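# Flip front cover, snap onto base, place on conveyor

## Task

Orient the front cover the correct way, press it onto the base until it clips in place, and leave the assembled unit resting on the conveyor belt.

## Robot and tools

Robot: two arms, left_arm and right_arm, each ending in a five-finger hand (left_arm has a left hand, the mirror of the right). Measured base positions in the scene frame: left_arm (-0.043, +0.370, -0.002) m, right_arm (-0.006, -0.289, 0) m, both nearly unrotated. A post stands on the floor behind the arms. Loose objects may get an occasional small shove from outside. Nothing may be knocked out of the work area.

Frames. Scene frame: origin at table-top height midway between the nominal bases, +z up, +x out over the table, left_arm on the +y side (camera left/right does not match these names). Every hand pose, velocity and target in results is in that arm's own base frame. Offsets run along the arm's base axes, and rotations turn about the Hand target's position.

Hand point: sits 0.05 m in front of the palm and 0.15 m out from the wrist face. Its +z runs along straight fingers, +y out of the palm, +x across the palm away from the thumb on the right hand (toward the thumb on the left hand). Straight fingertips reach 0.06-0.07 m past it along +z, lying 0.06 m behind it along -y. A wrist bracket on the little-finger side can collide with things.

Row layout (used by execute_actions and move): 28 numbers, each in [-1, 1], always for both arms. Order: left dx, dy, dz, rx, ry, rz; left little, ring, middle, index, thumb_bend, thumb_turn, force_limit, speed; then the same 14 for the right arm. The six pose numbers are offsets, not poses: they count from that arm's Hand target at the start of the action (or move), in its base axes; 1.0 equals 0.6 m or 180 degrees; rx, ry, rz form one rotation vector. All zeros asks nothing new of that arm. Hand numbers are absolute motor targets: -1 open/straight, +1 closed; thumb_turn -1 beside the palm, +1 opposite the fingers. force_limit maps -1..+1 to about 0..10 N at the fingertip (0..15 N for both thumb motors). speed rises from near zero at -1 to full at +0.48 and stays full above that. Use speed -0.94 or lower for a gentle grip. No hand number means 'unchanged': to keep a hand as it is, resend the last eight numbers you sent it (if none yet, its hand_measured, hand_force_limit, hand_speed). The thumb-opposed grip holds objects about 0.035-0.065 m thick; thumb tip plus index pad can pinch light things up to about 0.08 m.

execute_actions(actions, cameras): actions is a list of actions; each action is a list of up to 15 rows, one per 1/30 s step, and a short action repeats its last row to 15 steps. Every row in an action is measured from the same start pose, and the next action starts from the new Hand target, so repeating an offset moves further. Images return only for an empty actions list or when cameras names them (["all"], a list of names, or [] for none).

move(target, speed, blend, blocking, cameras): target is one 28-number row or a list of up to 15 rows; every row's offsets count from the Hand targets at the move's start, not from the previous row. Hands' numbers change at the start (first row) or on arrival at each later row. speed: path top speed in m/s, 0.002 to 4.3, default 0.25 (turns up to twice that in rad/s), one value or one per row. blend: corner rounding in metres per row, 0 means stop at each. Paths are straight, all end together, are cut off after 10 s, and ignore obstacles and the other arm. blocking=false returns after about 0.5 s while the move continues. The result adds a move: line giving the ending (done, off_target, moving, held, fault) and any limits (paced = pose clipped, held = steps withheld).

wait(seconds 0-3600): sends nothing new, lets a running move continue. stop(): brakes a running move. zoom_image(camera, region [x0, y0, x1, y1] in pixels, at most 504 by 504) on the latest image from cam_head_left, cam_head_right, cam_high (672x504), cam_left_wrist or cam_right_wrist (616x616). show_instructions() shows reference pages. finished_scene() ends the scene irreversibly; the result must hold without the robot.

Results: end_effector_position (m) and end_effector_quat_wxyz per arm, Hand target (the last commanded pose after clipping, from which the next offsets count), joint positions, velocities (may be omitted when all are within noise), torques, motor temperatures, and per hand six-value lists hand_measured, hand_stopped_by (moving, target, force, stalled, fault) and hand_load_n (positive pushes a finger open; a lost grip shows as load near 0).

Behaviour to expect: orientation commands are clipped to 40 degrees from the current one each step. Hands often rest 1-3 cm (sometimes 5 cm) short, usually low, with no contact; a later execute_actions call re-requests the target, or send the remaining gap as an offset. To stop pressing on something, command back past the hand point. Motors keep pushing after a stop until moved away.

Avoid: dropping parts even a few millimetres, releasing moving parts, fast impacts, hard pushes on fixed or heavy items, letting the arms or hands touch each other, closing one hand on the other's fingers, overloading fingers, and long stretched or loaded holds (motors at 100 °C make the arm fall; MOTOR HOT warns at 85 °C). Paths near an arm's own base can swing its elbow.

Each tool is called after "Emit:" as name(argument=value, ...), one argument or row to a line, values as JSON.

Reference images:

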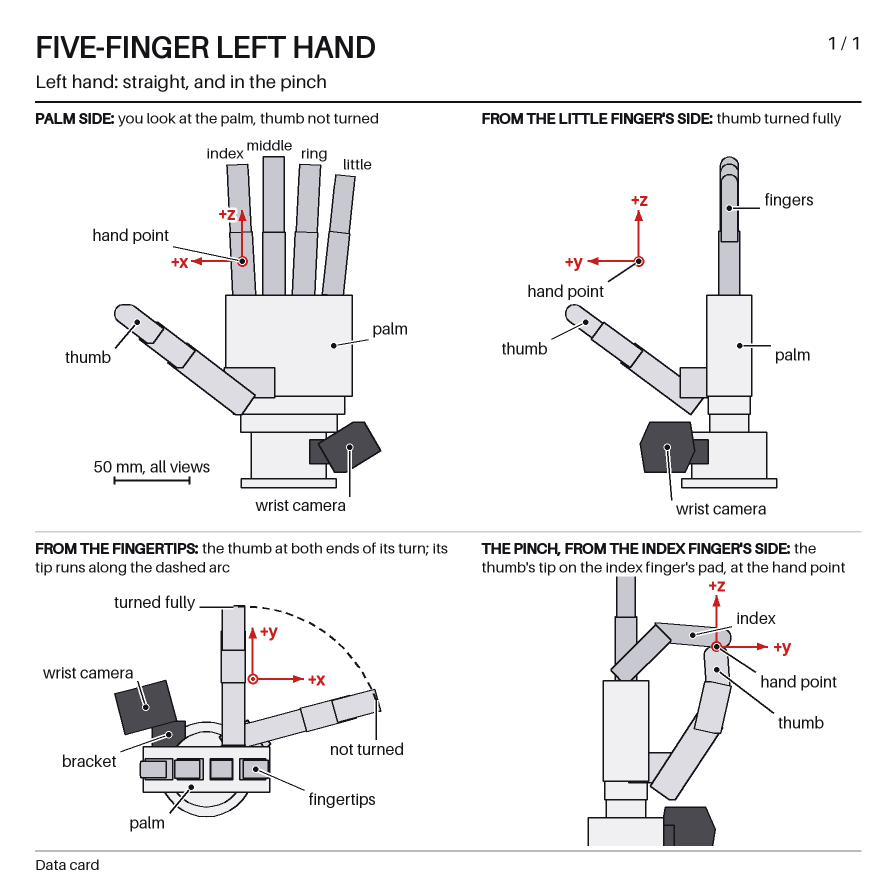

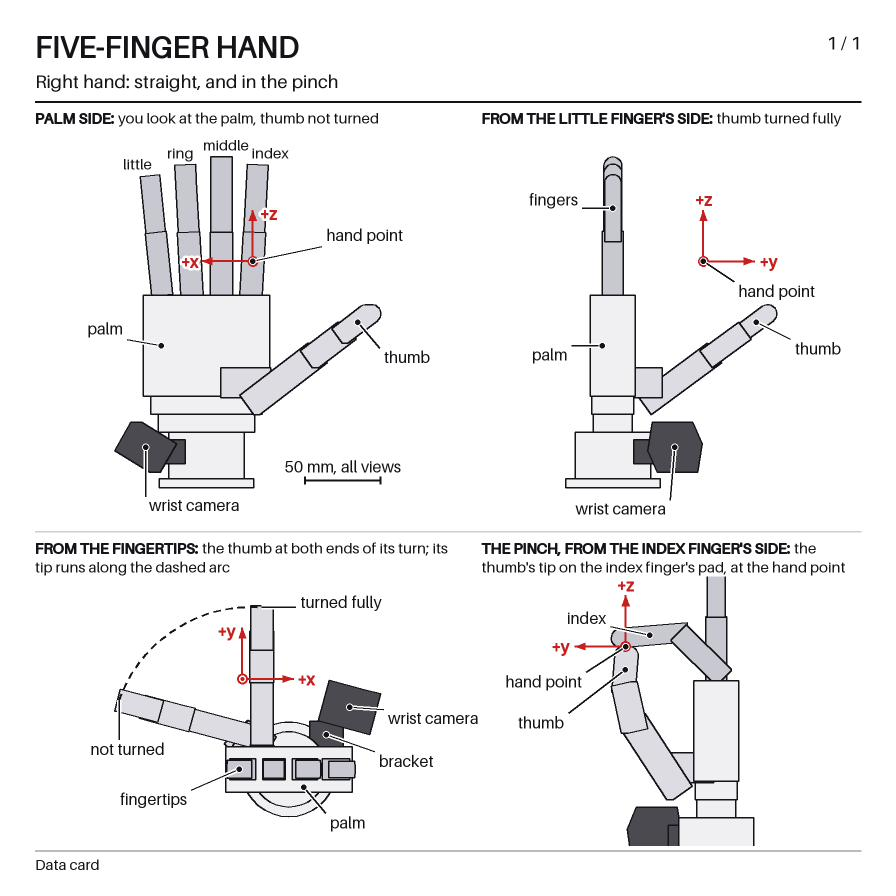

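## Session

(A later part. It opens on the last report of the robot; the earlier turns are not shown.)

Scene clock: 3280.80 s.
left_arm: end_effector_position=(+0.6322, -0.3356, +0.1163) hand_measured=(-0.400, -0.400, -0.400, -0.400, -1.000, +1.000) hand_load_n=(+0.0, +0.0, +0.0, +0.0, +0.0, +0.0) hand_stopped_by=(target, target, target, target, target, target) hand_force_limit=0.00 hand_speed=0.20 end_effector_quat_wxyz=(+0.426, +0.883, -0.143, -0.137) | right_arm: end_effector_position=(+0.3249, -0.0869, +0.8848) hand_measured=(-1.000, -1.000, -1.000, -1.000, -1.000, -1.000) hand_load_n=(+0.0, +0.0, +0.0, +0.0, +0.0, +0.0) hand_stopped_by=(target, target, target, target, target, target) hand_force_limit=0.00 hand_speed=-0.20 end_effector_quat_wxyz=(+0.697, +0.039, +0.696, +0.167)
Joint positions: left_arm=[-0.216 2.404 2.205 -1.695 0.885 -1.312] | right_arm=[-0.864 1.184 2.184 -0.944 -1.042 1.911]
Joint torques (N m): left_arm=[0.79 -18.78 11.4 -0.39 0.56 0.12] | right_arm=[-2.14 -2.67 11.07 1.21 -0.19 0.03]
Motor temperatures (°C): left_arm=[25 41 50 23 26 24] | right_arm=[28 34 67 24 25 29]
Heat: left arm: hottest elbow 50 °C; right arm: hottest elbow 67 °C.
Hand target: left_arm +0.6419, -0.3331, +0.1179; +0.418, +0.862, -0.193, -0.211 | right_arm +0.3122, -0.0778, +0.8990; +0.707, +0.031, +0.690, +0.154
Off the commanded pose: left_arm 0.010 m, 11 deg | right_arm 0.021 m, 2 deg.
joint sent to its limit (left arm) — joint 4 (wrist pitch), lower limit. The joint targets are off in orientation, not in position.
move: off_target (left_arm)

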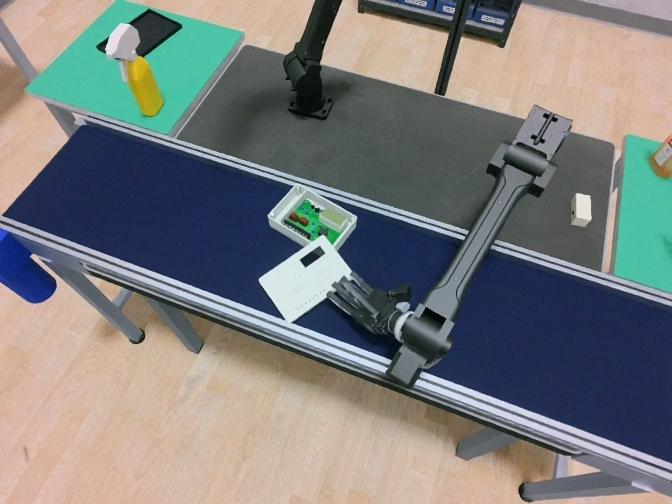

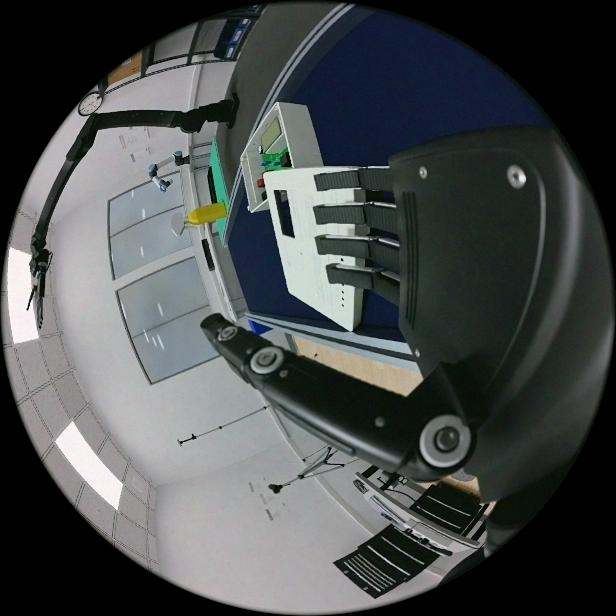

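Emit:
move(
  target=[
    [0.02,0.036,-0.03,0,0,0,-0.4,-0.4,-0.4,-0.4,-1,1,0,0.2, 0,0,0,0,0,0,-1,-1,-1,-1,-1,-1,0,-0.2],
    [0.02,0.036,-0.087,0,0,0,-0.4,-0.4,-0.4,-0.4,-1,1,0,0.2, 0,0,0,0,0,0,-1,-1,-1,-1,-1,-1,0,-0.2],
  ],
  speed=0.1,
  blend=0.01,
  cameras=["cam_high","cam_left_wrist"],
)

Emit:
zoom_image(
  camera="cam_high",
  region=[250, 220, 450, 400],
)

Emit:
zoom_image(
  camera="cam_left_wrist",
  region=[230, 90, 430, 350],
)

Scene clock: 3326.67 s.
left_arm: end_effector_position=(+0.6445, -0.3143, +0.0652) hand_measured=(-0.400, -0.400, -0.400, -0.400, -1.000, +1.000) hand_load_n=(+0.5, +0.0, +0.0, +0.0, +0.0, +0.0) hand_stopped_by=(target, target, target, target, target, target) hand_force_limit=0.00 hand_speed=0.20 end_effector_quat_wxyz=(+0.421, +0.884, -0.146, -0.142) | right_arm: end_effector_position=(+0.3249, -0.0869, +0.8848) hand_measured=(-1.000, -1.000, -1.000, -1.000, -1.000, -1.000) hand_load_n=(+0.0, +0.0, +0.0, +0.0, +0.0, +0.0) hand_stopped_by=(target, target, target, target, target, target) hand_force_limit=0.00 hand_speed=-0.20 end_effector_quat_wxyz=(+0.697, +0.039, +0.696, +0.167)
Joint positions: left_arm=[-0.184 2.501 2.253 -1.698 0.862 -1.252] | right_arm=[-0.864 1.184 2.184 -0.944 -1.042 1.911]
Joint torques (N m): left_arm=[0.79 -19.31 11.11 -0.39 0.53 0.15] | right_arm=[-2.14 -2.73 11.06 1.21 -0.19 0.03]
Motor temperatures (°C): left_arm=[25 45 57 24 26 24] | right_arm=[28 34 62 24 25 29]
Heat: left arm: hottest elbow 57 °C; right arm: hottest elbow 62 °C.
Hand target: left_arm +0.6540, -0.3114, +0.0656; +0.418, +0.862, -0.193, -0.211 | right_arm +0.3122, -0.0778, +0.8990; +0.707, +0.031, +0.690, +0.154
Off the commanded pose: left_arm 0.010 m, 10 deg | right_arm 0.021 m, 2 deg.
joint sent to its limit (left arm) — joint 4 (wrist pitch), lower limit. The joint targets are off in orientation, not in position.
move: off_target (left_arm)

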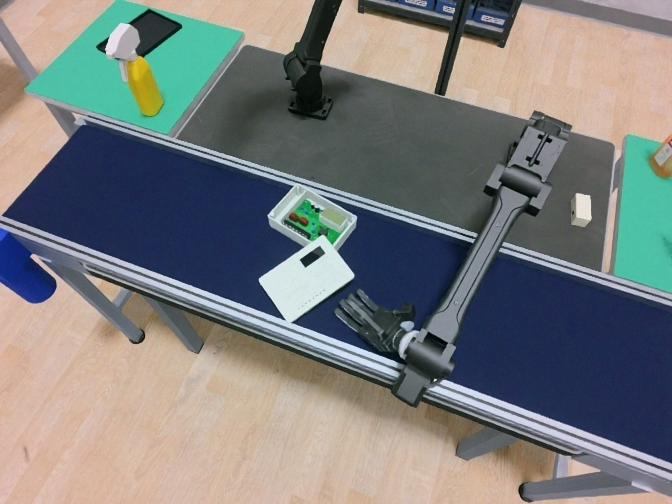

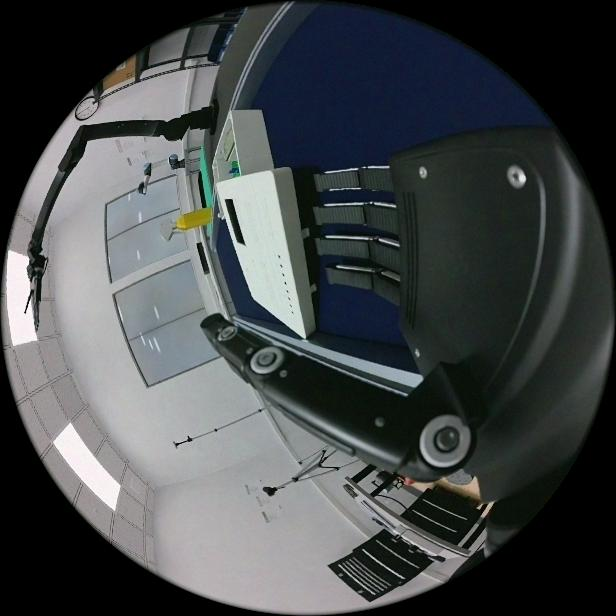

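Scaled by 2.520 from the camera's image (finer frame: 960x720).

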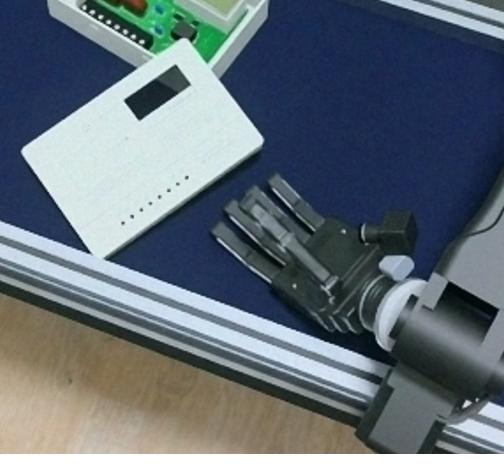

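Scaled by 1.938 from the camera's image (finer frame: 880x880).

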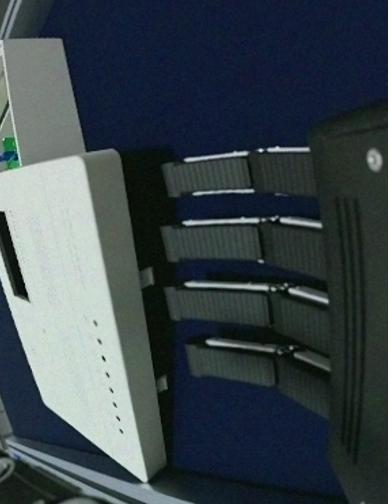

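Emit:
zoom_image(
  camera="cam_left_wrist",
  region=[200, 100, 400, 350],
)

Scaled by 2.016 from the camera's image (finer frame: 880x880).

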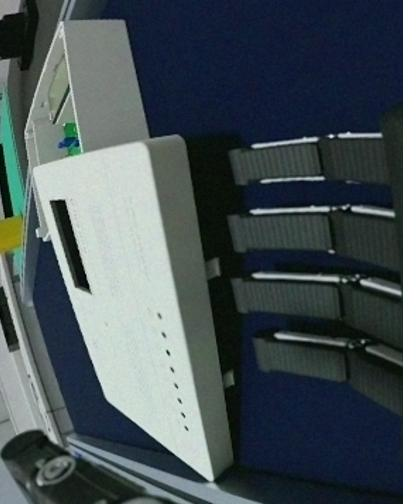

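Emit:
move(
  target=[
    [-0.0367,0.02,0.0333,0,0,0,-0.4,-0.4,-0.4,-0.4,-1,1,0,0.2, 0,0,0,0,0,0,-1,-1,-1,-1,-1,-1,0,-0.2],
    [-0.06,-0.025,0.0333,0,0,0,-0.4,-0.4,-0.4,-0.4,-1,1,0,0.2, 0,0,0,0,0,0,-1,-1,-1,-1,-1,-1,0,-0.2],
  ],
  speed=0.07,
  blend=0.005,
  cameras=["cam_high","cam_left_wrist"],
)

Emit:
zoom_image(
  camera="cam_high",
  region=[250, 170, 450, 370],
)

Emit:
zoom_image(
  camera="cam_left_wrist",
  region=[200, 100, 400, 350],
)

Scene clock: 3575.53 s.
left_arm: end_effector_position=(+0.6216, -0.3236, +0.0748) hand_measured=(-0.400, -0.400, -0.400, -0.400, -1.000, +1.000) hand_load_n=(+0.0, +0.0, +0.0, +0.0, +0.0, +0.5) hand_stopped_by=(target, target, target, target, target, target) hand_force_limit=0.00 hand_speed=0.20 end_effector_quat_wxyz=(+0.419, +0.881, -0.163, -0.151) | right_arm: end_effector_position=(+0.3249, -0.0869, +0.8848) hand_measured=(-1.000, -1.000, -1.000, -1.000, -1.000, -1.000) hand_load_n=(+0.0, +0.0, +0.0, +0.0, +0.0, +0.0) hand_stopped_by=(target, target, target, target, target, target) hand_force_limit=0.00 hand_speed=-0.20 end_effector_quat_wxyz=(+0.697, +0.039, +0.696, +0.167)
Joint positions: left_arm=[-0.204 2.45 2.178 -1.698 0.857 -1.225] | right_arm=[-0.864 1.184 2.184 -0.944 -1.042 1.911]
Joint torques (N m): left_arm=[-0.15 -21.71 6.98 -0.44 0.75 0.03] | right_arm=[-2.26 -2.84 11.11 1.21 -0.2 0.03]
Motor temperatures (°C): left_arm=[25 43 53 24 26 24] | right_arm=[28 32 58 24 25 29]
Heat: left arm: hottest elbow 53 °C; right arm: hottest elbow 58 °C.
Hand target: left_arm +0.6180, -0.3264, +0.0859; +0.418, +0.862, -0.193, -0.211 | right_arm +0.3122, -0.0778, +0.8990; +0.707, +0.031, +0.690, +0.154
Off the commanded pose: left_arm 0.012 m, 8 deg | right_arm 0.021 m, 2 deg.
joint sent to its limit (left arm) — joint 4 (wrist pitch), lower limit. The joint targets are off in orientation, not in position.
move: off_target (left_arm)

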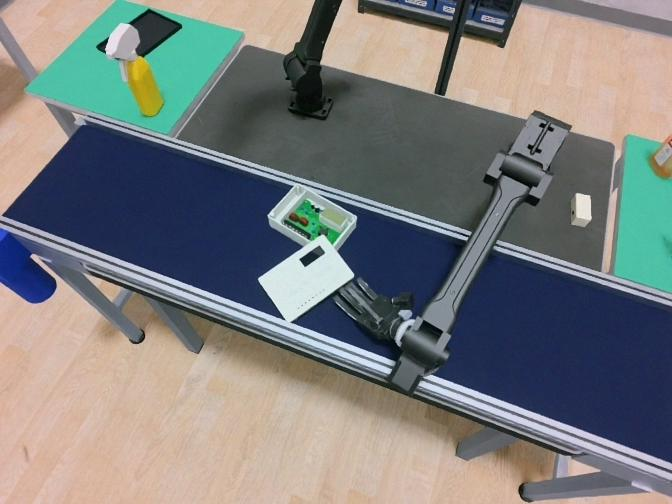

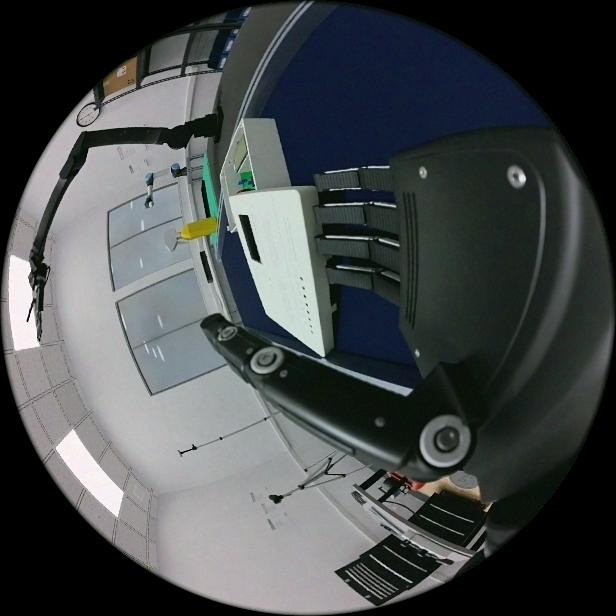

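Scaled by 2.520 from the camera's image (finer frame: 960x720).

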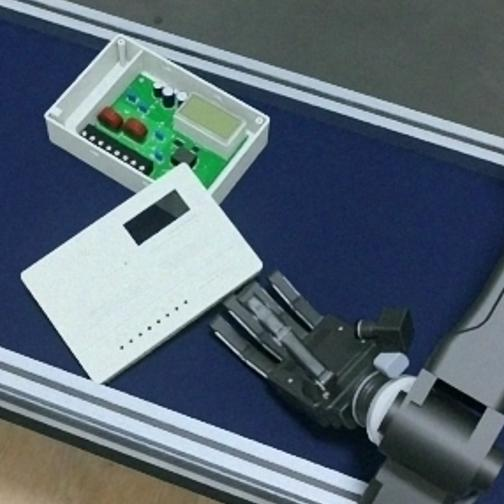

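Scaled by 2.016 from the camera's image (finer frame: 880x880).

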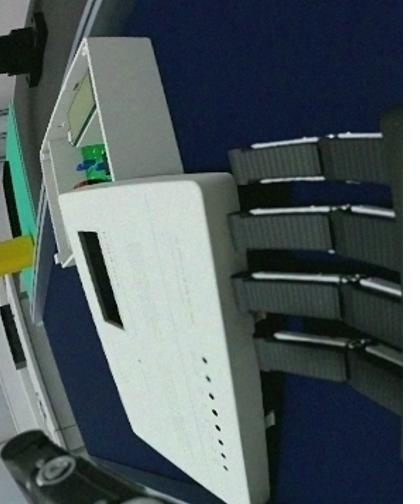

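Emit:
move(
  target=[-0.03,-0.075,0.005,0,0,0,-0.4,-0.4,-0.4,-0.4,-1,1,0,0.2, 0,0,0,0,0,0,-1,-1,-1,-1,-1,-1,0,-0.2],
  speed=0.05,
  cameras=["cam_high","cam_left_wrist"],
)

Emit:
zoom_image(
  camera="cam_high",
  region=[250, 170, 450, 370],
)

Emit:
zoom_image(
  camera="cam_left_wrist",
  region=[200, 100, 400, 350],
)

Scene clock: 3588.43 s.
left_arm: end_effector_position=(+0.6050, -0.3610, +0.0772) hand_measured=(-0.400, -0.400, -0.400, -0.400, -1.000, +1.000) hand_load_n=(+0.5, +0.5, +0.0, +0.0, +0.0, +0.0) hand_stopped_by=(target, target, target, target, target, target) hand_force_limit=0.00 hand_speed=0.20 end_effector_quat_wxyz=(+0.420, +0.875, -0.169, -0.169) | right_arm: end_effector_position=(+0.3249, -0.0869, +0.8848) hand_measured=(-1.000, -1.000, -1.000, -1.000, -1.000, -1.000) hand_load_n=(+0.0, +0.0, +0.0, +0.0, -0.5, +0.0) hand_stopped_by=(target, target, target, target, target, target) hand_force_limit=0.00 hand_speed=-0.20 end_effector_quat_wxyz=(+0.697, +0.039, +0.696, +0.167)
Joint positions: left_arm=[-0.261 2.45 2.178 -1.698 0.876 -1.261] | right_arm=[-0.864 1.184 2.184 -0.944 -1.042 1.911]
Joint torques (N m): left_arm=[-1.14 -21.42 7.79 -0.43 0.86 -0.07] | right_arm=[-2.26 -2.84 11.04 1.2 -0.19 0.02]
Motor temperatures (°C): left_arm=[25 46 52 24 26 24] | right_arm=[28 32 58 24 25 29]
Heat: left arm: hottest elbow 52 °C; right arm: hottest elbow 58 °C.
Hand target: left_arm +0.6001, -0.3713, +0.0888; +0.418, +0.862, -0.193, -0.211 | right_arm +0.3122, -0.0778, +0.8990; +0.707, +0.031, +0.690, +0.154
Off the commanded pose: left_arm 0.016 m, 6 deg | right_arm 0.021 m, 2 deg.
joint sent to its limit (left arm) — joint 4 (wrist pitch), lower limit. The joint targets are off in orientation, not in position.
move: off_target (left_arm)

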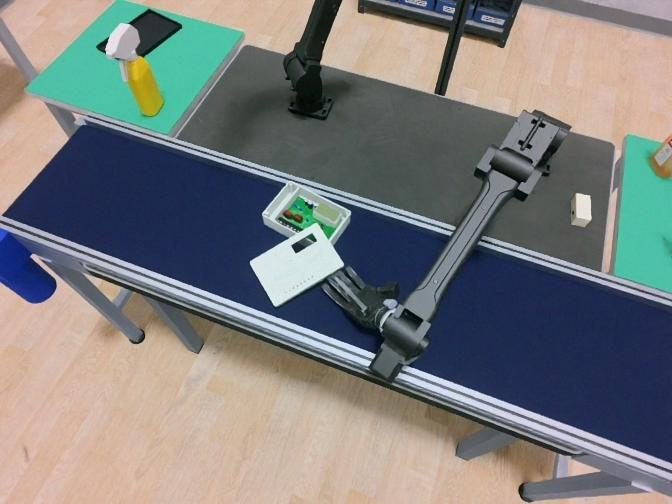

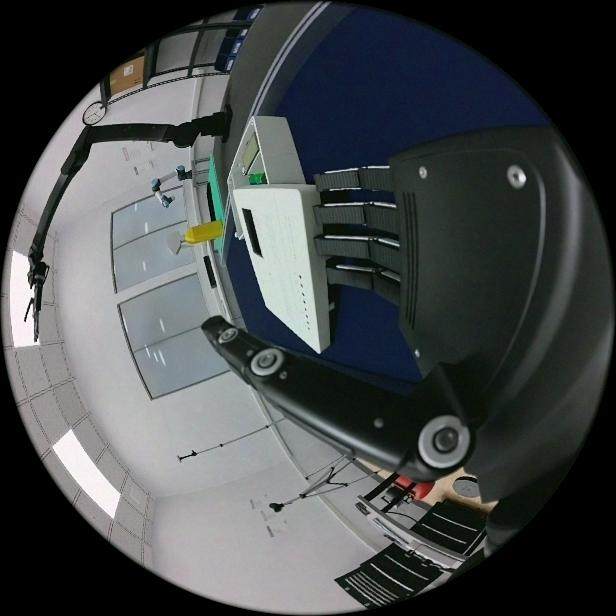

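Scaled by 2.520 from the camera's image (finer frame: 960x720).

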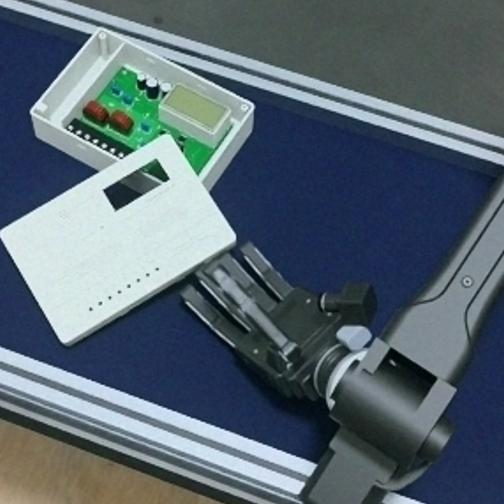

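Scaled by 2.016 from the camera's image (finer frame: 880x880).

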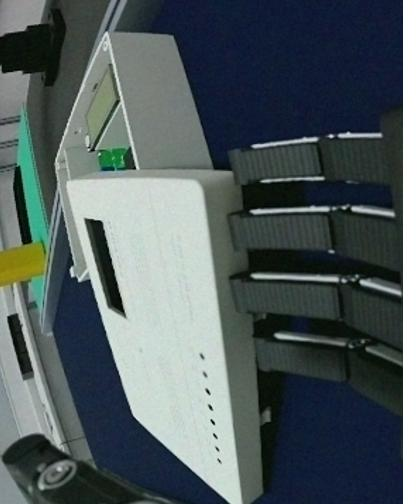

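Emit:
move(
  target=[
    [0.0333,0.0583,0.0,0,0,0,-0.4,-0.4,-0.4,-0.4,-1,1,0,0.2, 0,0,0,0,0,0,-1,-1,-1,-1,-1,-1,0,-0.2],
    [0.0333,0.0583,0.17,0,0,0,-0.4,-0.4,-0.4,-0.4,-1,1,0,0.2, 0,0,0,0,0,0,-1,-1,-1,-1,-1,-1,0,-0.2],
    [-0.225,-0.1045,0.2187,0.2093,-0.1488,0.0774,-1,-1,-1,-1,-1,1,0,0.2, 0,0,0,0,0,0,-1,-1,-1,-1,-1,-1,0,-0.2],
  ],
  speed=0.12,
  blend=0.01,
  cameras=["cam_high","cam_left_wrist"],
)

Emit:
zoom_image(
  camera="cam_high",
  region=[250, 170, 450, 370],
)

Scene clock: 3719.77 s.
left_arm: end_effector_position=(+0.4664, -0.4331, +0.2157) hand_measured=(-1.000, -1.000, -1.000, -1.000, -1.000, +1.000) hand_load_n=(+0.0, +0.0, +0.0, +0.0, +0.0, +0.0) hand_stopped_by=(target, target, target, target, target, target) hand_force_limit=0.00 hand_speed=0.20 end_effector_quat_wxyz=(+0.084, +0.991, -0.105, -0.017) | right_arm: end_effector_position=(+0.3249, -0.0869, +0.8848) hand_measured=(-1.000, -1.000, -1.000, -1.000, -1.000, -1.000) hand_load_n=(+0.0, +0.0, +0.0, +0.0, +0.0, +0.0) hand_stopped_by=(target, target, target, target, target, target) hand_force_limit=0.00 hand_speed=-0.20 end_effector_quat_wxyz=(+0.697, +0.039, +0.696, +0.167)
Joint positions: left_arm=[-0.633 1.825 1.802 -1.492 0.162 -1.998] | right_arm=[-0.864 1.184 2.184 -0.944 -1.042 1.911]
Joint torques (N m): left_arm=[-0.09 -15.91 7.87 1.25 0.16 -0.07] | right_arm=[-2.26 -2.78 11.04 1.21 -0.2 0.03]
Motor temperatures (°C): left_arm=[25 51 47 24 27 24] | right_arm=[28 32 58 24 25 29]
Heat: left arm: hottest shoulder 51 °C; right arm: hottest elbow 58 °C.
Hand target: left_arm +0.4650, -0.4340, +0.2201; +0.087, +0.991, -0.102, -0.009 | right_arm +0.3122, -0.0778, +0.8990; +0.707, +0.031, +0.690, +0.154
Off the commanded pose: left_arm 0.005 m, 1 deg | right_arm 0.021 m, 2 deg.
move: done

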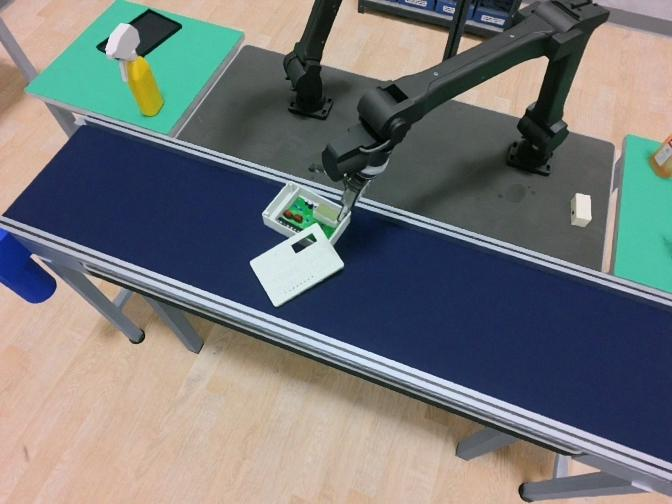

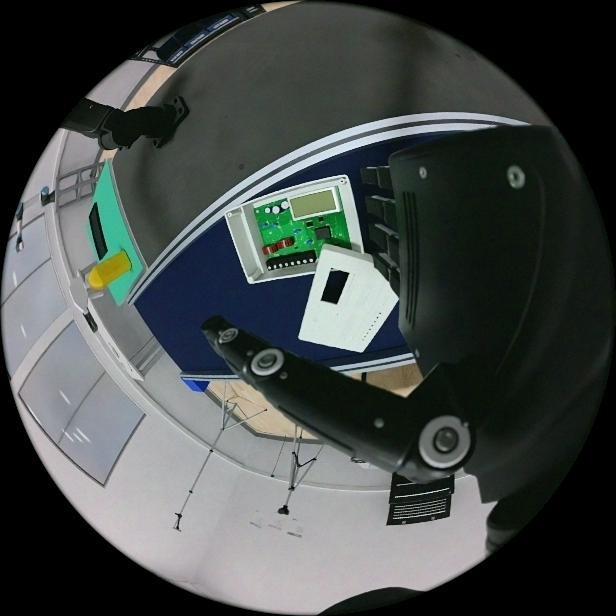

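Scaled by 2.520 from the camera's image (finer frame: 960x720).

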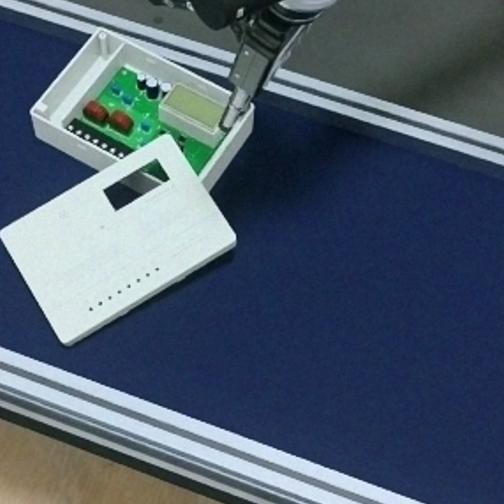

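Emit:
move(
  target=[
    [0,0,-0.2,0,0,0,-1,-1,-1,-1,-1,1,0,0.2, 0,0,0,0,0,0,-1,-1,-1,-1,-1,-1,0,-0.2],
    [-0.0255,-0.102,-0.2,0,0,0,-1,-1,-1,-1,-1,1,0,0.2, 0,0,0,0,0,0,-1,-1,-1,-1,-1,-1,0,-0.2],
  ],
  speed=0.08,
  cameras=["cam_high","cam_left_wrist"],
)

Emit:
zoom_image(
  camera="cam_high",
  region=[230, 150, 430, 350],
)

Scene clock: 3746.13 s.
left_arm: end_effector_position=(+0.4405, -0.4786, +0.0925) hand_measured=(-1.000, -1.000, -1.000, -1.000, -1.000, +1.000) hand_load_n=(+0.0, +0.0, +0.0, +0.0, +0.0, +0.0) hand_stopped_by=(target, target, target, target, target, target) hand_force_limit=0.00 hand_speed=0.20 end_effector_quat_wxyz=(+0.081, +0.991, -0.106, -0.019) | right_arm: end_effector_position=(+0.3249, -0.0869, +0.8848) hand_measured=(-1.000, -1.000, -1.000, -1.000, -1.000, -1.000) hand_load_n=(+0.0, +0.0, +0.0, +0.0, +0.0, +0.0) hand_stopped_by=(target, target, target, target, target, target) hand_force_limit=0.00 hand_speed=-0.20 end_effector_quat_wxyz=(+0.697, +0.039, +0.696, +0.167)
Joint positions: left_arm=[-0.724 1.906 1.595 -1.196 0.154 -2.086] | right_arm=[-0.864 1.184 2.184 -0.944 -1.042 1.911]
Joint torques (N m): left_arm=[-0.56 -13.86 12.29 0.59 0.31 -0.08] | right_arm=[-2.2 -2.84 11.08 1.2 -0.19 0.02]
Motor temperatures (°C): left_arm=[25 49 47 24 26 24] | right_arm=[28 32 58 24 25 29]
Heat: left arm: hottest shoulder 49 °C; right arm: hottest elbow 58 °C.
Hand target: left_arm +0.4497, -0.4952, +0.1001; +0.087, +0.991, -0.102, -0.009 | right_arm +0.3122, -0.0778, +0.8990; +0.707, +0.031, +0.690, +0.154
Off the commanded pose: left_arm 0.020 m, 1 deg | right_arm 0.021 m, 2 deg.
joint sent to its limit (left arm) — joint 6 (wrist roll), lower limit. The joint targets still meet the commanded pose.
move: off_target (left_arm)

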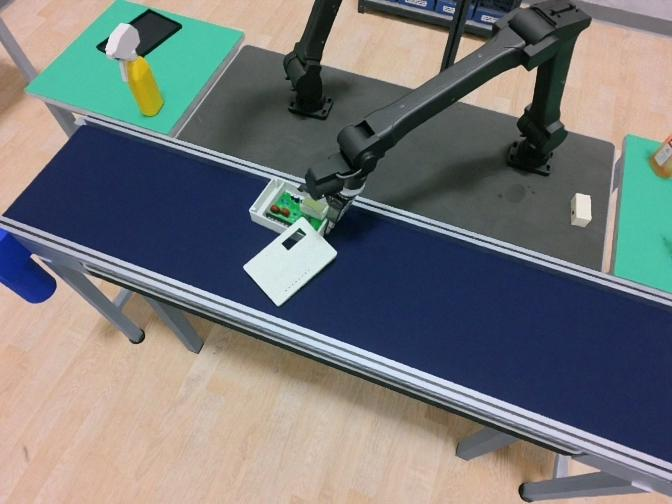

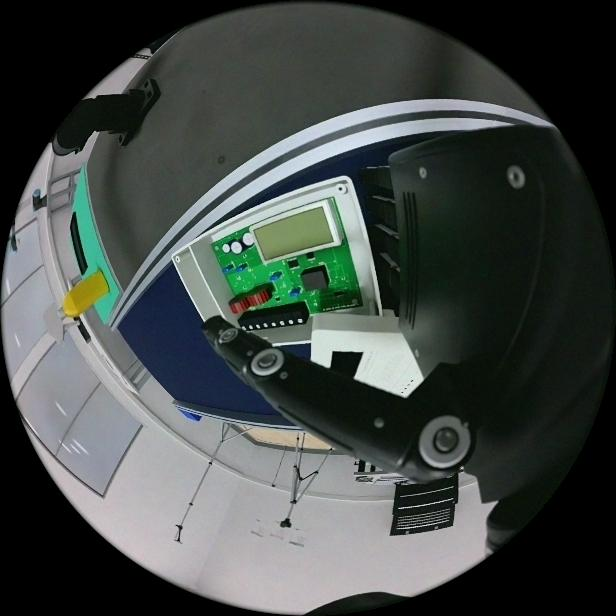

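Scaled by 2.520 from the camera's image (finer frame: 960x720).

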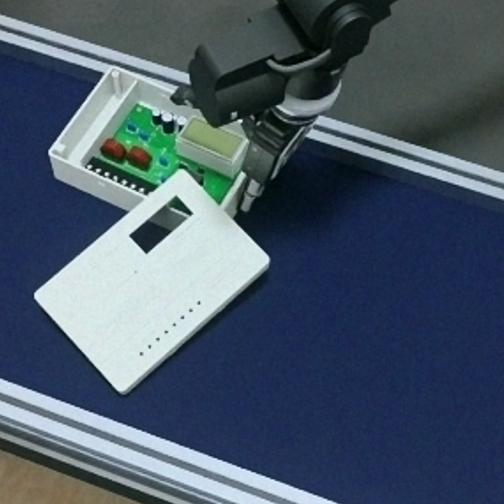

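Emit:
move(
  target=[-0.02,-0.07,-0.008,0,0,-0.035,-1,-1,-1,-1,-1,1,0,0.2, 0,0,0,0,0,0,-1,-1,-1,-1,-1,-1,0,-0.2],
  speed=0.08,
  cameras=["cam_high","cam_left_wrist"],
)

Emit:
zoom_image(
  camera="cam_high",
  region=[230, 150, 430, 350],
)

Scene clock: 3763.00 s.
left_arm: end_effector_position=(+0.4356, -0.5198, +0.0930) hand_measured=(-1.000, -1.000, -1.000, -1.000, -1.000, +1.000) hand_load_n=(+0.0, +0.0, +0.0, +0.0, +0.0, +0.0) hand_stopped_by=(target, target, target, target, target, target) hand_force_limit=0.00 hand_speed=0.20 end_effector_quat_wxyz=(+0.082, +0.986, -0.142, -0.018) | right_arm: end_effector_position=(+0.3249, -0.0869, +0.8848) hand_measured=(-1.000, -1.000, -1.000, -1.000, -1.000, -1.000) hand_load_n=(+0.0, +0.0, +0.0, +0.5, +0.0, +0.0) hand_stopped_by=(target, target, target, target, target, target) hand_force_limit=0.00 hand_speed=-0.20 end_effector_quat_wxyz=(+0.697, +0.039, +0.696, +0.167)
Joint positions: left_arm=[-0.773 1.977 1.704 -1.231 0.154 -2.063] | right_arm=[-0.864 1.184 2.184 -0.944 -1.042 1.911]
Joint torques (N m): left_arm=[-0.97 -14.62 12.07 0.65 0.35 0.17] | right_arm=[-2.14 -2.84 11.08 1.2 -0.2 0.02]
Motor temperatures (°C): left_arm=[25 45 50 24 26 24] | right_arm=[28 32 57 24 25 29]
Heat: left arm: hottest elbow 50 °C; right arm: hottest elbow 57 °C.
Hand target: left_arm +0.4377, -0.5373, +0.0952; +0.087, +0.984, -0.156, -0.014 | right_arm +0.3122, -0.0778, +0.8990; +0.707, +0.031, +0.690, +0.154
Off the commanded pose: left_arm 0.018 m, 2 deg | right_arm 0.021 m, 2 deg.
move: off_target (left_arm)

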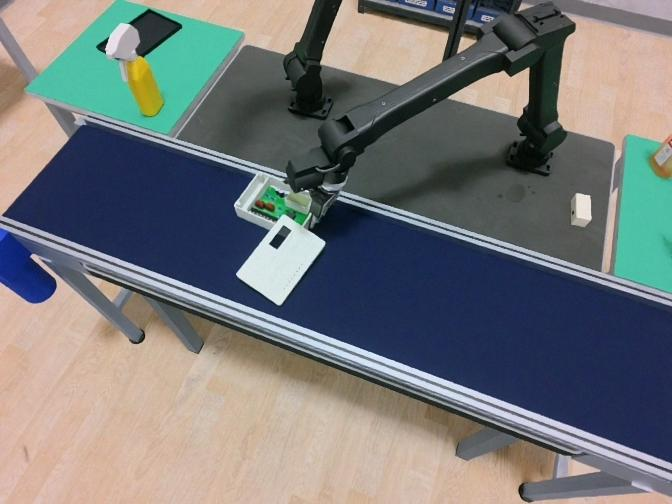

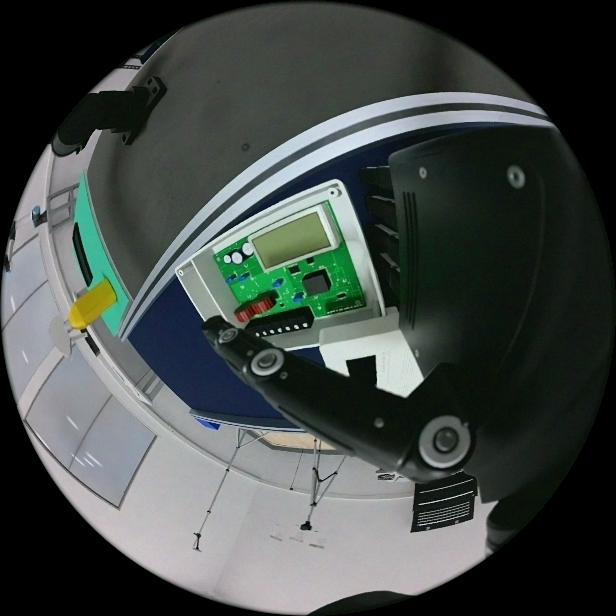

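Scaled by 2.520 from the camera's image (finer frame: 960x720).

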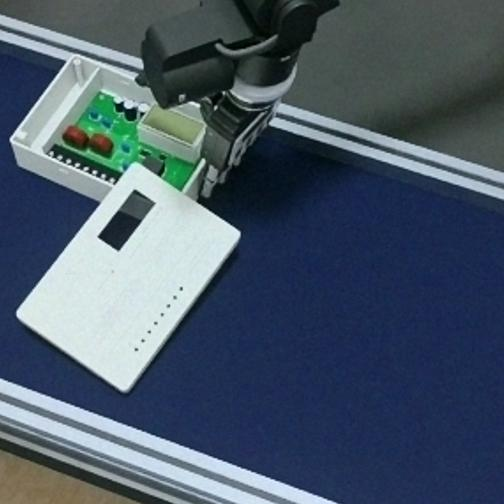

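Emit:
move(
  target=[
    [0.013,0.075,0.0,0,0,0,-1,-1,-1,-1,-1,1,0,0.2, 0,0,0,0,0,0,-1,-1,-1,-1,-1,-1,0,-0.2],
    [0.013,0.075,0.175,0,0,0,-1,-1,-1,-1,-1,1,0,0.2, 0,0,0,0,0,0,-1,-1,-1,-1,-1,-1,0,-0.2],
    [0.226,0.281,0.175,-0.2294,0.1165,0.0761,-0.4,-0.4,-0.4,-0.4,-1,1,0,0.2, 0,0,0,0,0,0,-1,-1,-1,-1,-1,-1,0,-0.2],
    [0.226,0.265,0.03,-0.2294,0.1165,0.0761,-0.4,-0.4,-0.4,-0.4,-1,1,0,0.2, 0,0,0,0,0,0,-1,-1,-1,-1,-1,-1,0,-0.2],
  ],
  speed=0.13,
  blend=[0.01,0.02,0,0],
  cameras=["cam_high","cam_left_wrist"],
)

Emit:
zoom_image(
  camera="cam_high",
  region=[230, 150, 430, 350],
)

Emit:
zoom_image(
  camera="cam_left_wrist",
  region=[200, 100, 400, 350],
)

Scene clock: 3841.70 s.
left_arm: end_effector_position=(+0.5757, -0.3726, +0.1244) hand_measured=(-0.400, -0.400, -0.400, -0.400, -1.000, +1.000) hand_load_n=(+0.0, +0.0, +0.0, +0.0, +0.0, +0.0) hand_stopped_by=(target, target, target, target, target, target) hand_force_limit=0.00 hand_speed=0.20 end_effector_quat_wxyz=(+0.454, +0.883, -0.021, -0.115) | right_arm: end_effector_position=(+0.3249, -0.0869, +0.8848) hand_measured=(-1.000, -1.000, -1.000, -1.000, -1.000, -1.000) hand_load_n=(+0.0, -0.5, +0.0, +0.0, +0.0, +0.0) hand_stopped_by=(target, target, target, target, target, target) hand_force_limit=0.00 hand_speed=-0.20 end_effector_quat_wxyz=(+0.697, +0.039, +0.696, +0.167)
Joint positions: left_arm=[-0.295 2.075 1.63 -1.092 0.974 -1.837] | right_arm=[-0.864 1.184 2.184 -0.944 -1.042 1.911]
Joint torques (N m): left_arm=[-0.56 -15.85 7.49 1.37 0.82 -0.11] | right_arm=[-2.2 -2.78 11.07 1.21 -0.2 0.02]
Motor temperatures (°C): left_arm=[25 41 60 24 25 24] | right_arm=[28 31 57 24 25 29]
Heat: left arm: hottest elbow 60 °C; right arm: hottest elbow 57 °C.
Hand target: left_arm +0.5733, -0.3782, +0.1132; +0.453, +0.883, -0.018, -0.123 | right_arm +0.3122, -0.0778, +0.8990; +0.707, +0.031, +0.690, +0.154
Off the commanded pose: left_arm 0.013 m, 1 deg | right_arm 0.021 m, 2 deg.
move: off_target (left_arm); target 3's new numbers were sent with left_arm's hand 0.012 m and 0 deg from that target

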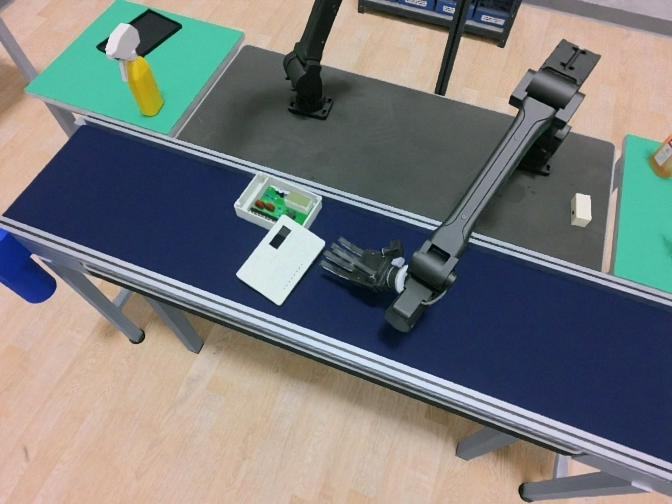

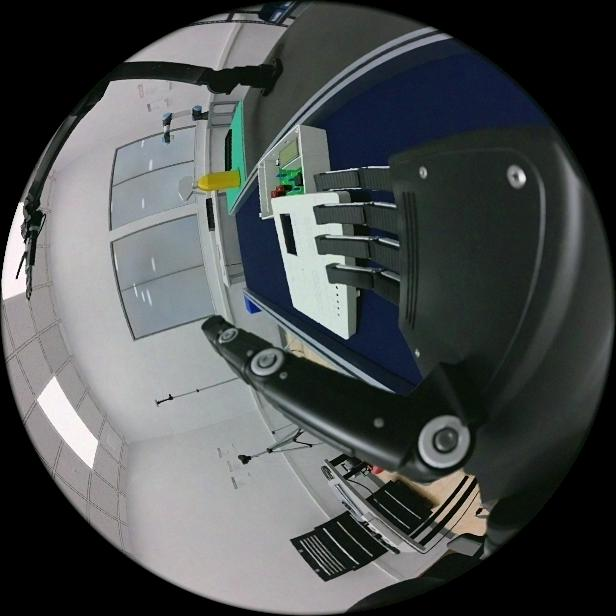

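Scaled by 2.520 from the camera's image (finer frame: 960x720).

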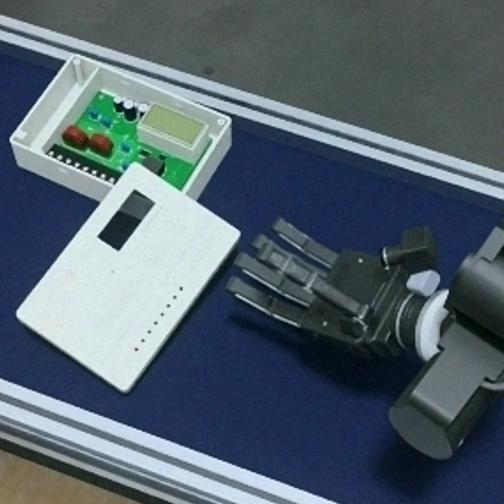

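Scaled by 2.016 from the camera's image (finer frame: 880x880).

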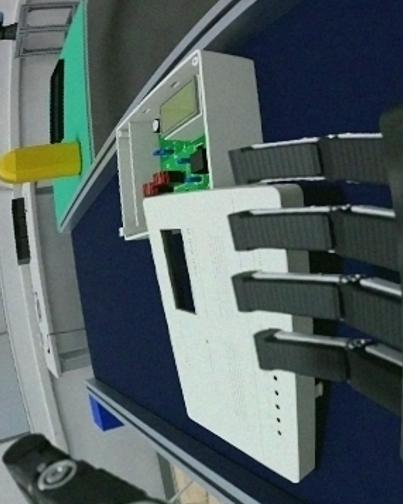

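Emit:
move(
  target=[0.003,0.036,-0.075,0,0,0,-0.4,-0.4,-0.4,-0.4,-1,1,0,0.2, 0,0,0,0,0,0,-1,-1,-1,-1,-1,-1,0,-0.2],
  speed=0.08,
  cameras=["cam_high","cam_left_wrist"],
)

Emit:
zoom_image(
  camera="cam_high",
  region=[230, 150, 430, 350],
)

Emit:
zoom_image(
  camera="cam_left_wrist",
  region=[200, 100, 400, 350],
)

Scene clock: 3938.83 s.
left_arm: end_effector_position=(+0.5739, -0.3606, +0.0805) hand_measured=(-0.400, -0.400, -0.400, -0.400, -1.000, +1.000) hand_load_n=(+0.0, +0.0, +0.0, +0.0, +0.0, +0.0) hand_stopped_by=(target, target, target, target, target, target) hand_force_limit=0.00 hand_speed=0.20 end_effector_quat_wxyz=(+0.452, +0.883, -0.019, -0.122) | right_arm: end_effector_position=(+0.3249, -0.0869, +0.8848) hand_measured=(-1.000, -1.000, -1.000, -1.000, -1.000, -1.000) hand_load_n=(+0.0, +0.0, +0.0, +0.0, +0.0, +0.0) hand_stopped_by=(target, target, target, target, target, target) hand_force_limit=0.00 hand_speed=-0.20 end_effector_quat_wxyz=(+0.697, +0.039, +0.696, +0.167)
Joint positions: left_arm=[-0.277 2.129 1.596 -1.051 0.974 -1.798] | right_arm=[-0.864 1.184 2.184 -0.944 -1.042 1.911]
Joint torques (N m): left_arm=[0.85 -15.74 7.08 1.07 0.82 0.19] | right_arm=[-2.2 -2.78 11.06 1.21 -0.19 0.03]
Motor temperatures (°C): left_arm=[25 40 47 24 27 24] | right_arm=[28 31 57 24 25 29]
Heat: left arm: hottest elbow 47 °C; right arm: hottest elbow 57 °C.
Hand target: left_arm +0.5751, -0.3567, +0.0681; +0.453, +0.883, -0.018, -0.123 | right_arm +0.3122, -0.0778, +0.8990; +0.707, +0.031, +0.690, +0.154
Off the commanded pose: left_arm 0.013 m, 0 deg | right_arm 0.021 m, 2 deg.
move: off_target (left_arm)

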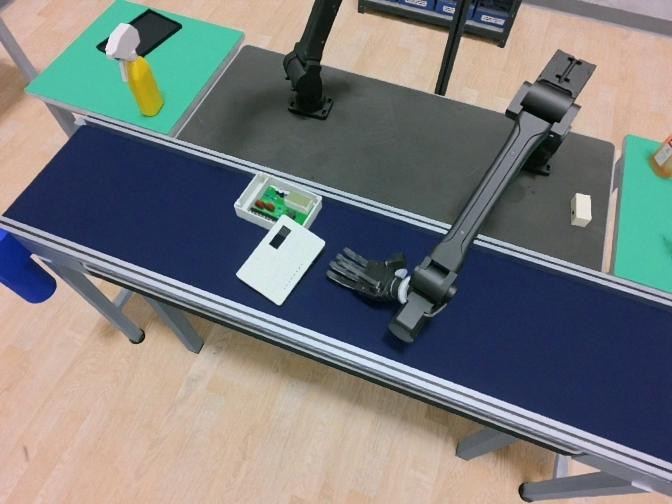

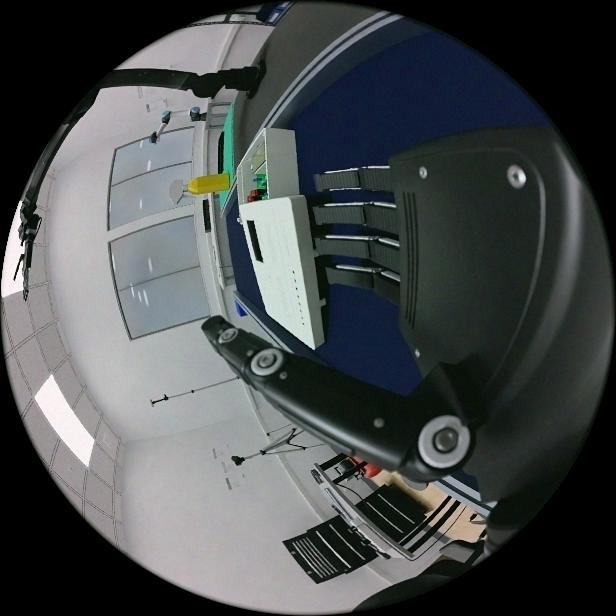

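Scaled by 2.520 from the camera's image (finer frame: 960x720).

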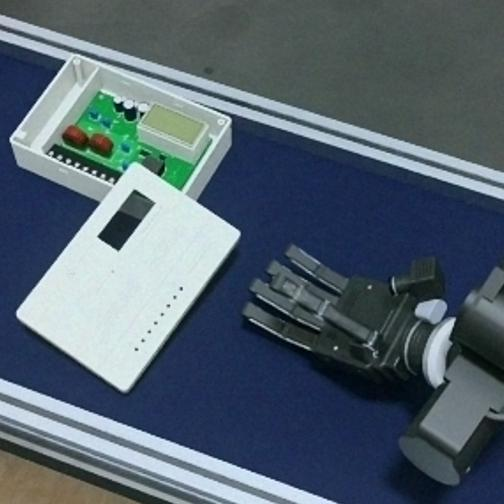

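Scaled by 2.016 from the camera's image (finer frame: 880x880).

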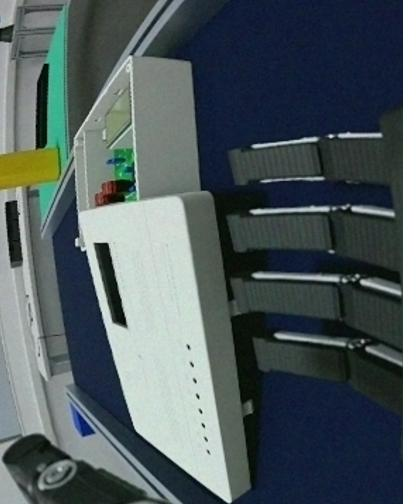

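Emit:
move(
  target=[0.0045,-0.008,-0.055,0,0,0,-0.4,-0.4,-0.4,-0.4,-1,1,0,0.2, 0,0,0,0,0,0,-1,-1,-1,-1,-1,-1,0,-0.2],
  speed=0.06,
  cameras=["cam_high","cam_left_wrist"],
)

Emit:
zoom_image(
  camera="cam_left_wrist",
  region=[200, 100, 400, 350],
)

Scene clock: 3971.67 s.
left_arm: end_effector_position=(+0.5802, -0.3631, +0.0614) hand_measured=(-0.400, -0.400, -0.400, -0.400, -1.000, +1.000) hand_load_n=(+0.0, +0.0, +0.0, -0.5, -0.5, +0.0) hand_stopped_by=(target, target, target, target, target, target) hand_force_limit=0.00 hand_speed=0.20 end_effector_quat_wxyz=(+0.459, +0.881, -0.026, -0.111) | right_arm: end_effector_position=(+0.3249, -0.0869, +0.8848) hand_measured=(-1.000, -1.000, -1.000, -1.000, -1.000, -1.000) hand_load_n=(+0.0, +0.0, +0.0, +0.0, +0.0, +0.0) hand_stopped_by=(target, target, target, target, target, target) hand_force_limit=0.00 hand_speed=-0.20 end_effector_quat_wxyz=(+0.697, +0.039, +0.696, +0.167)
Joint positions: left_arm=[-0.277 2.167 1.596 -0.986 0.983 -1.796] | right_arm=[-0.864 1.184 2.184 -0.944 -1.042 1.911]
Joint torques (N m): left_arm=[0.32 -14.97 6.71 0.96 0.49 0.04] | right_arm=[-2.26 -2.84 11.06 1.24 -0.19 0.03]
Motor temperatures (°C): left_arm=[25 44 46 24 27 24] | right_arm=[28 31 57 24 25 29]
Heat: left arm: hottest elbow 46 °C; right arm: hottest elbow 57 °C.
Hand target: left_arm +0.5778, -0.3615, +0.0351; +0.452, +0.883, -0.018, -0.123 | right_arm +0.3122, -0.0778, +0.8990; +0.707, +0.031, +0.690, +0.154
Off the commanded pose: left_arm 0.026 m, 2 deg | right_arm 0.021 m, 2 deg.
move: off_target (left_arm)

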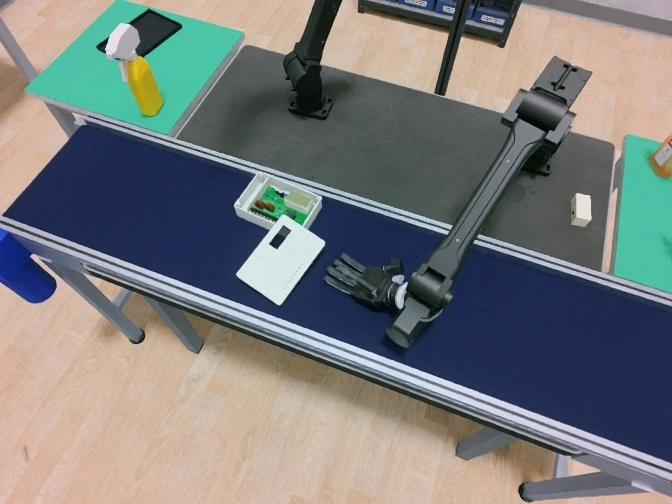

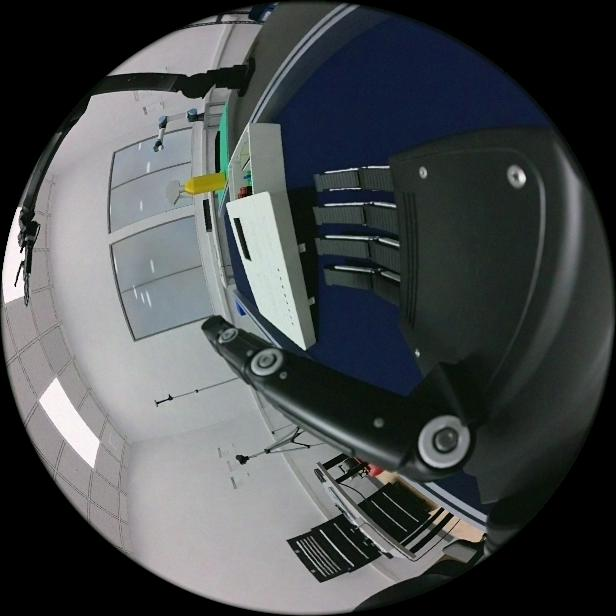

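Scaled by 2.016 from the camera's image (finer frame: 880x880).

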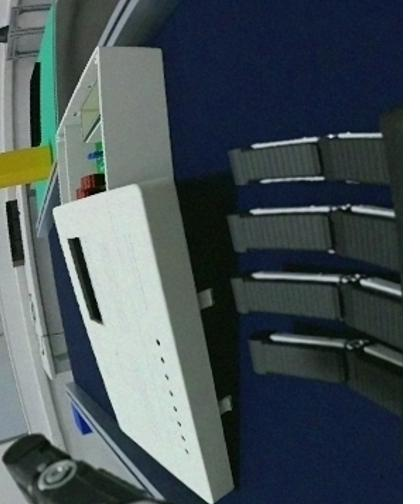

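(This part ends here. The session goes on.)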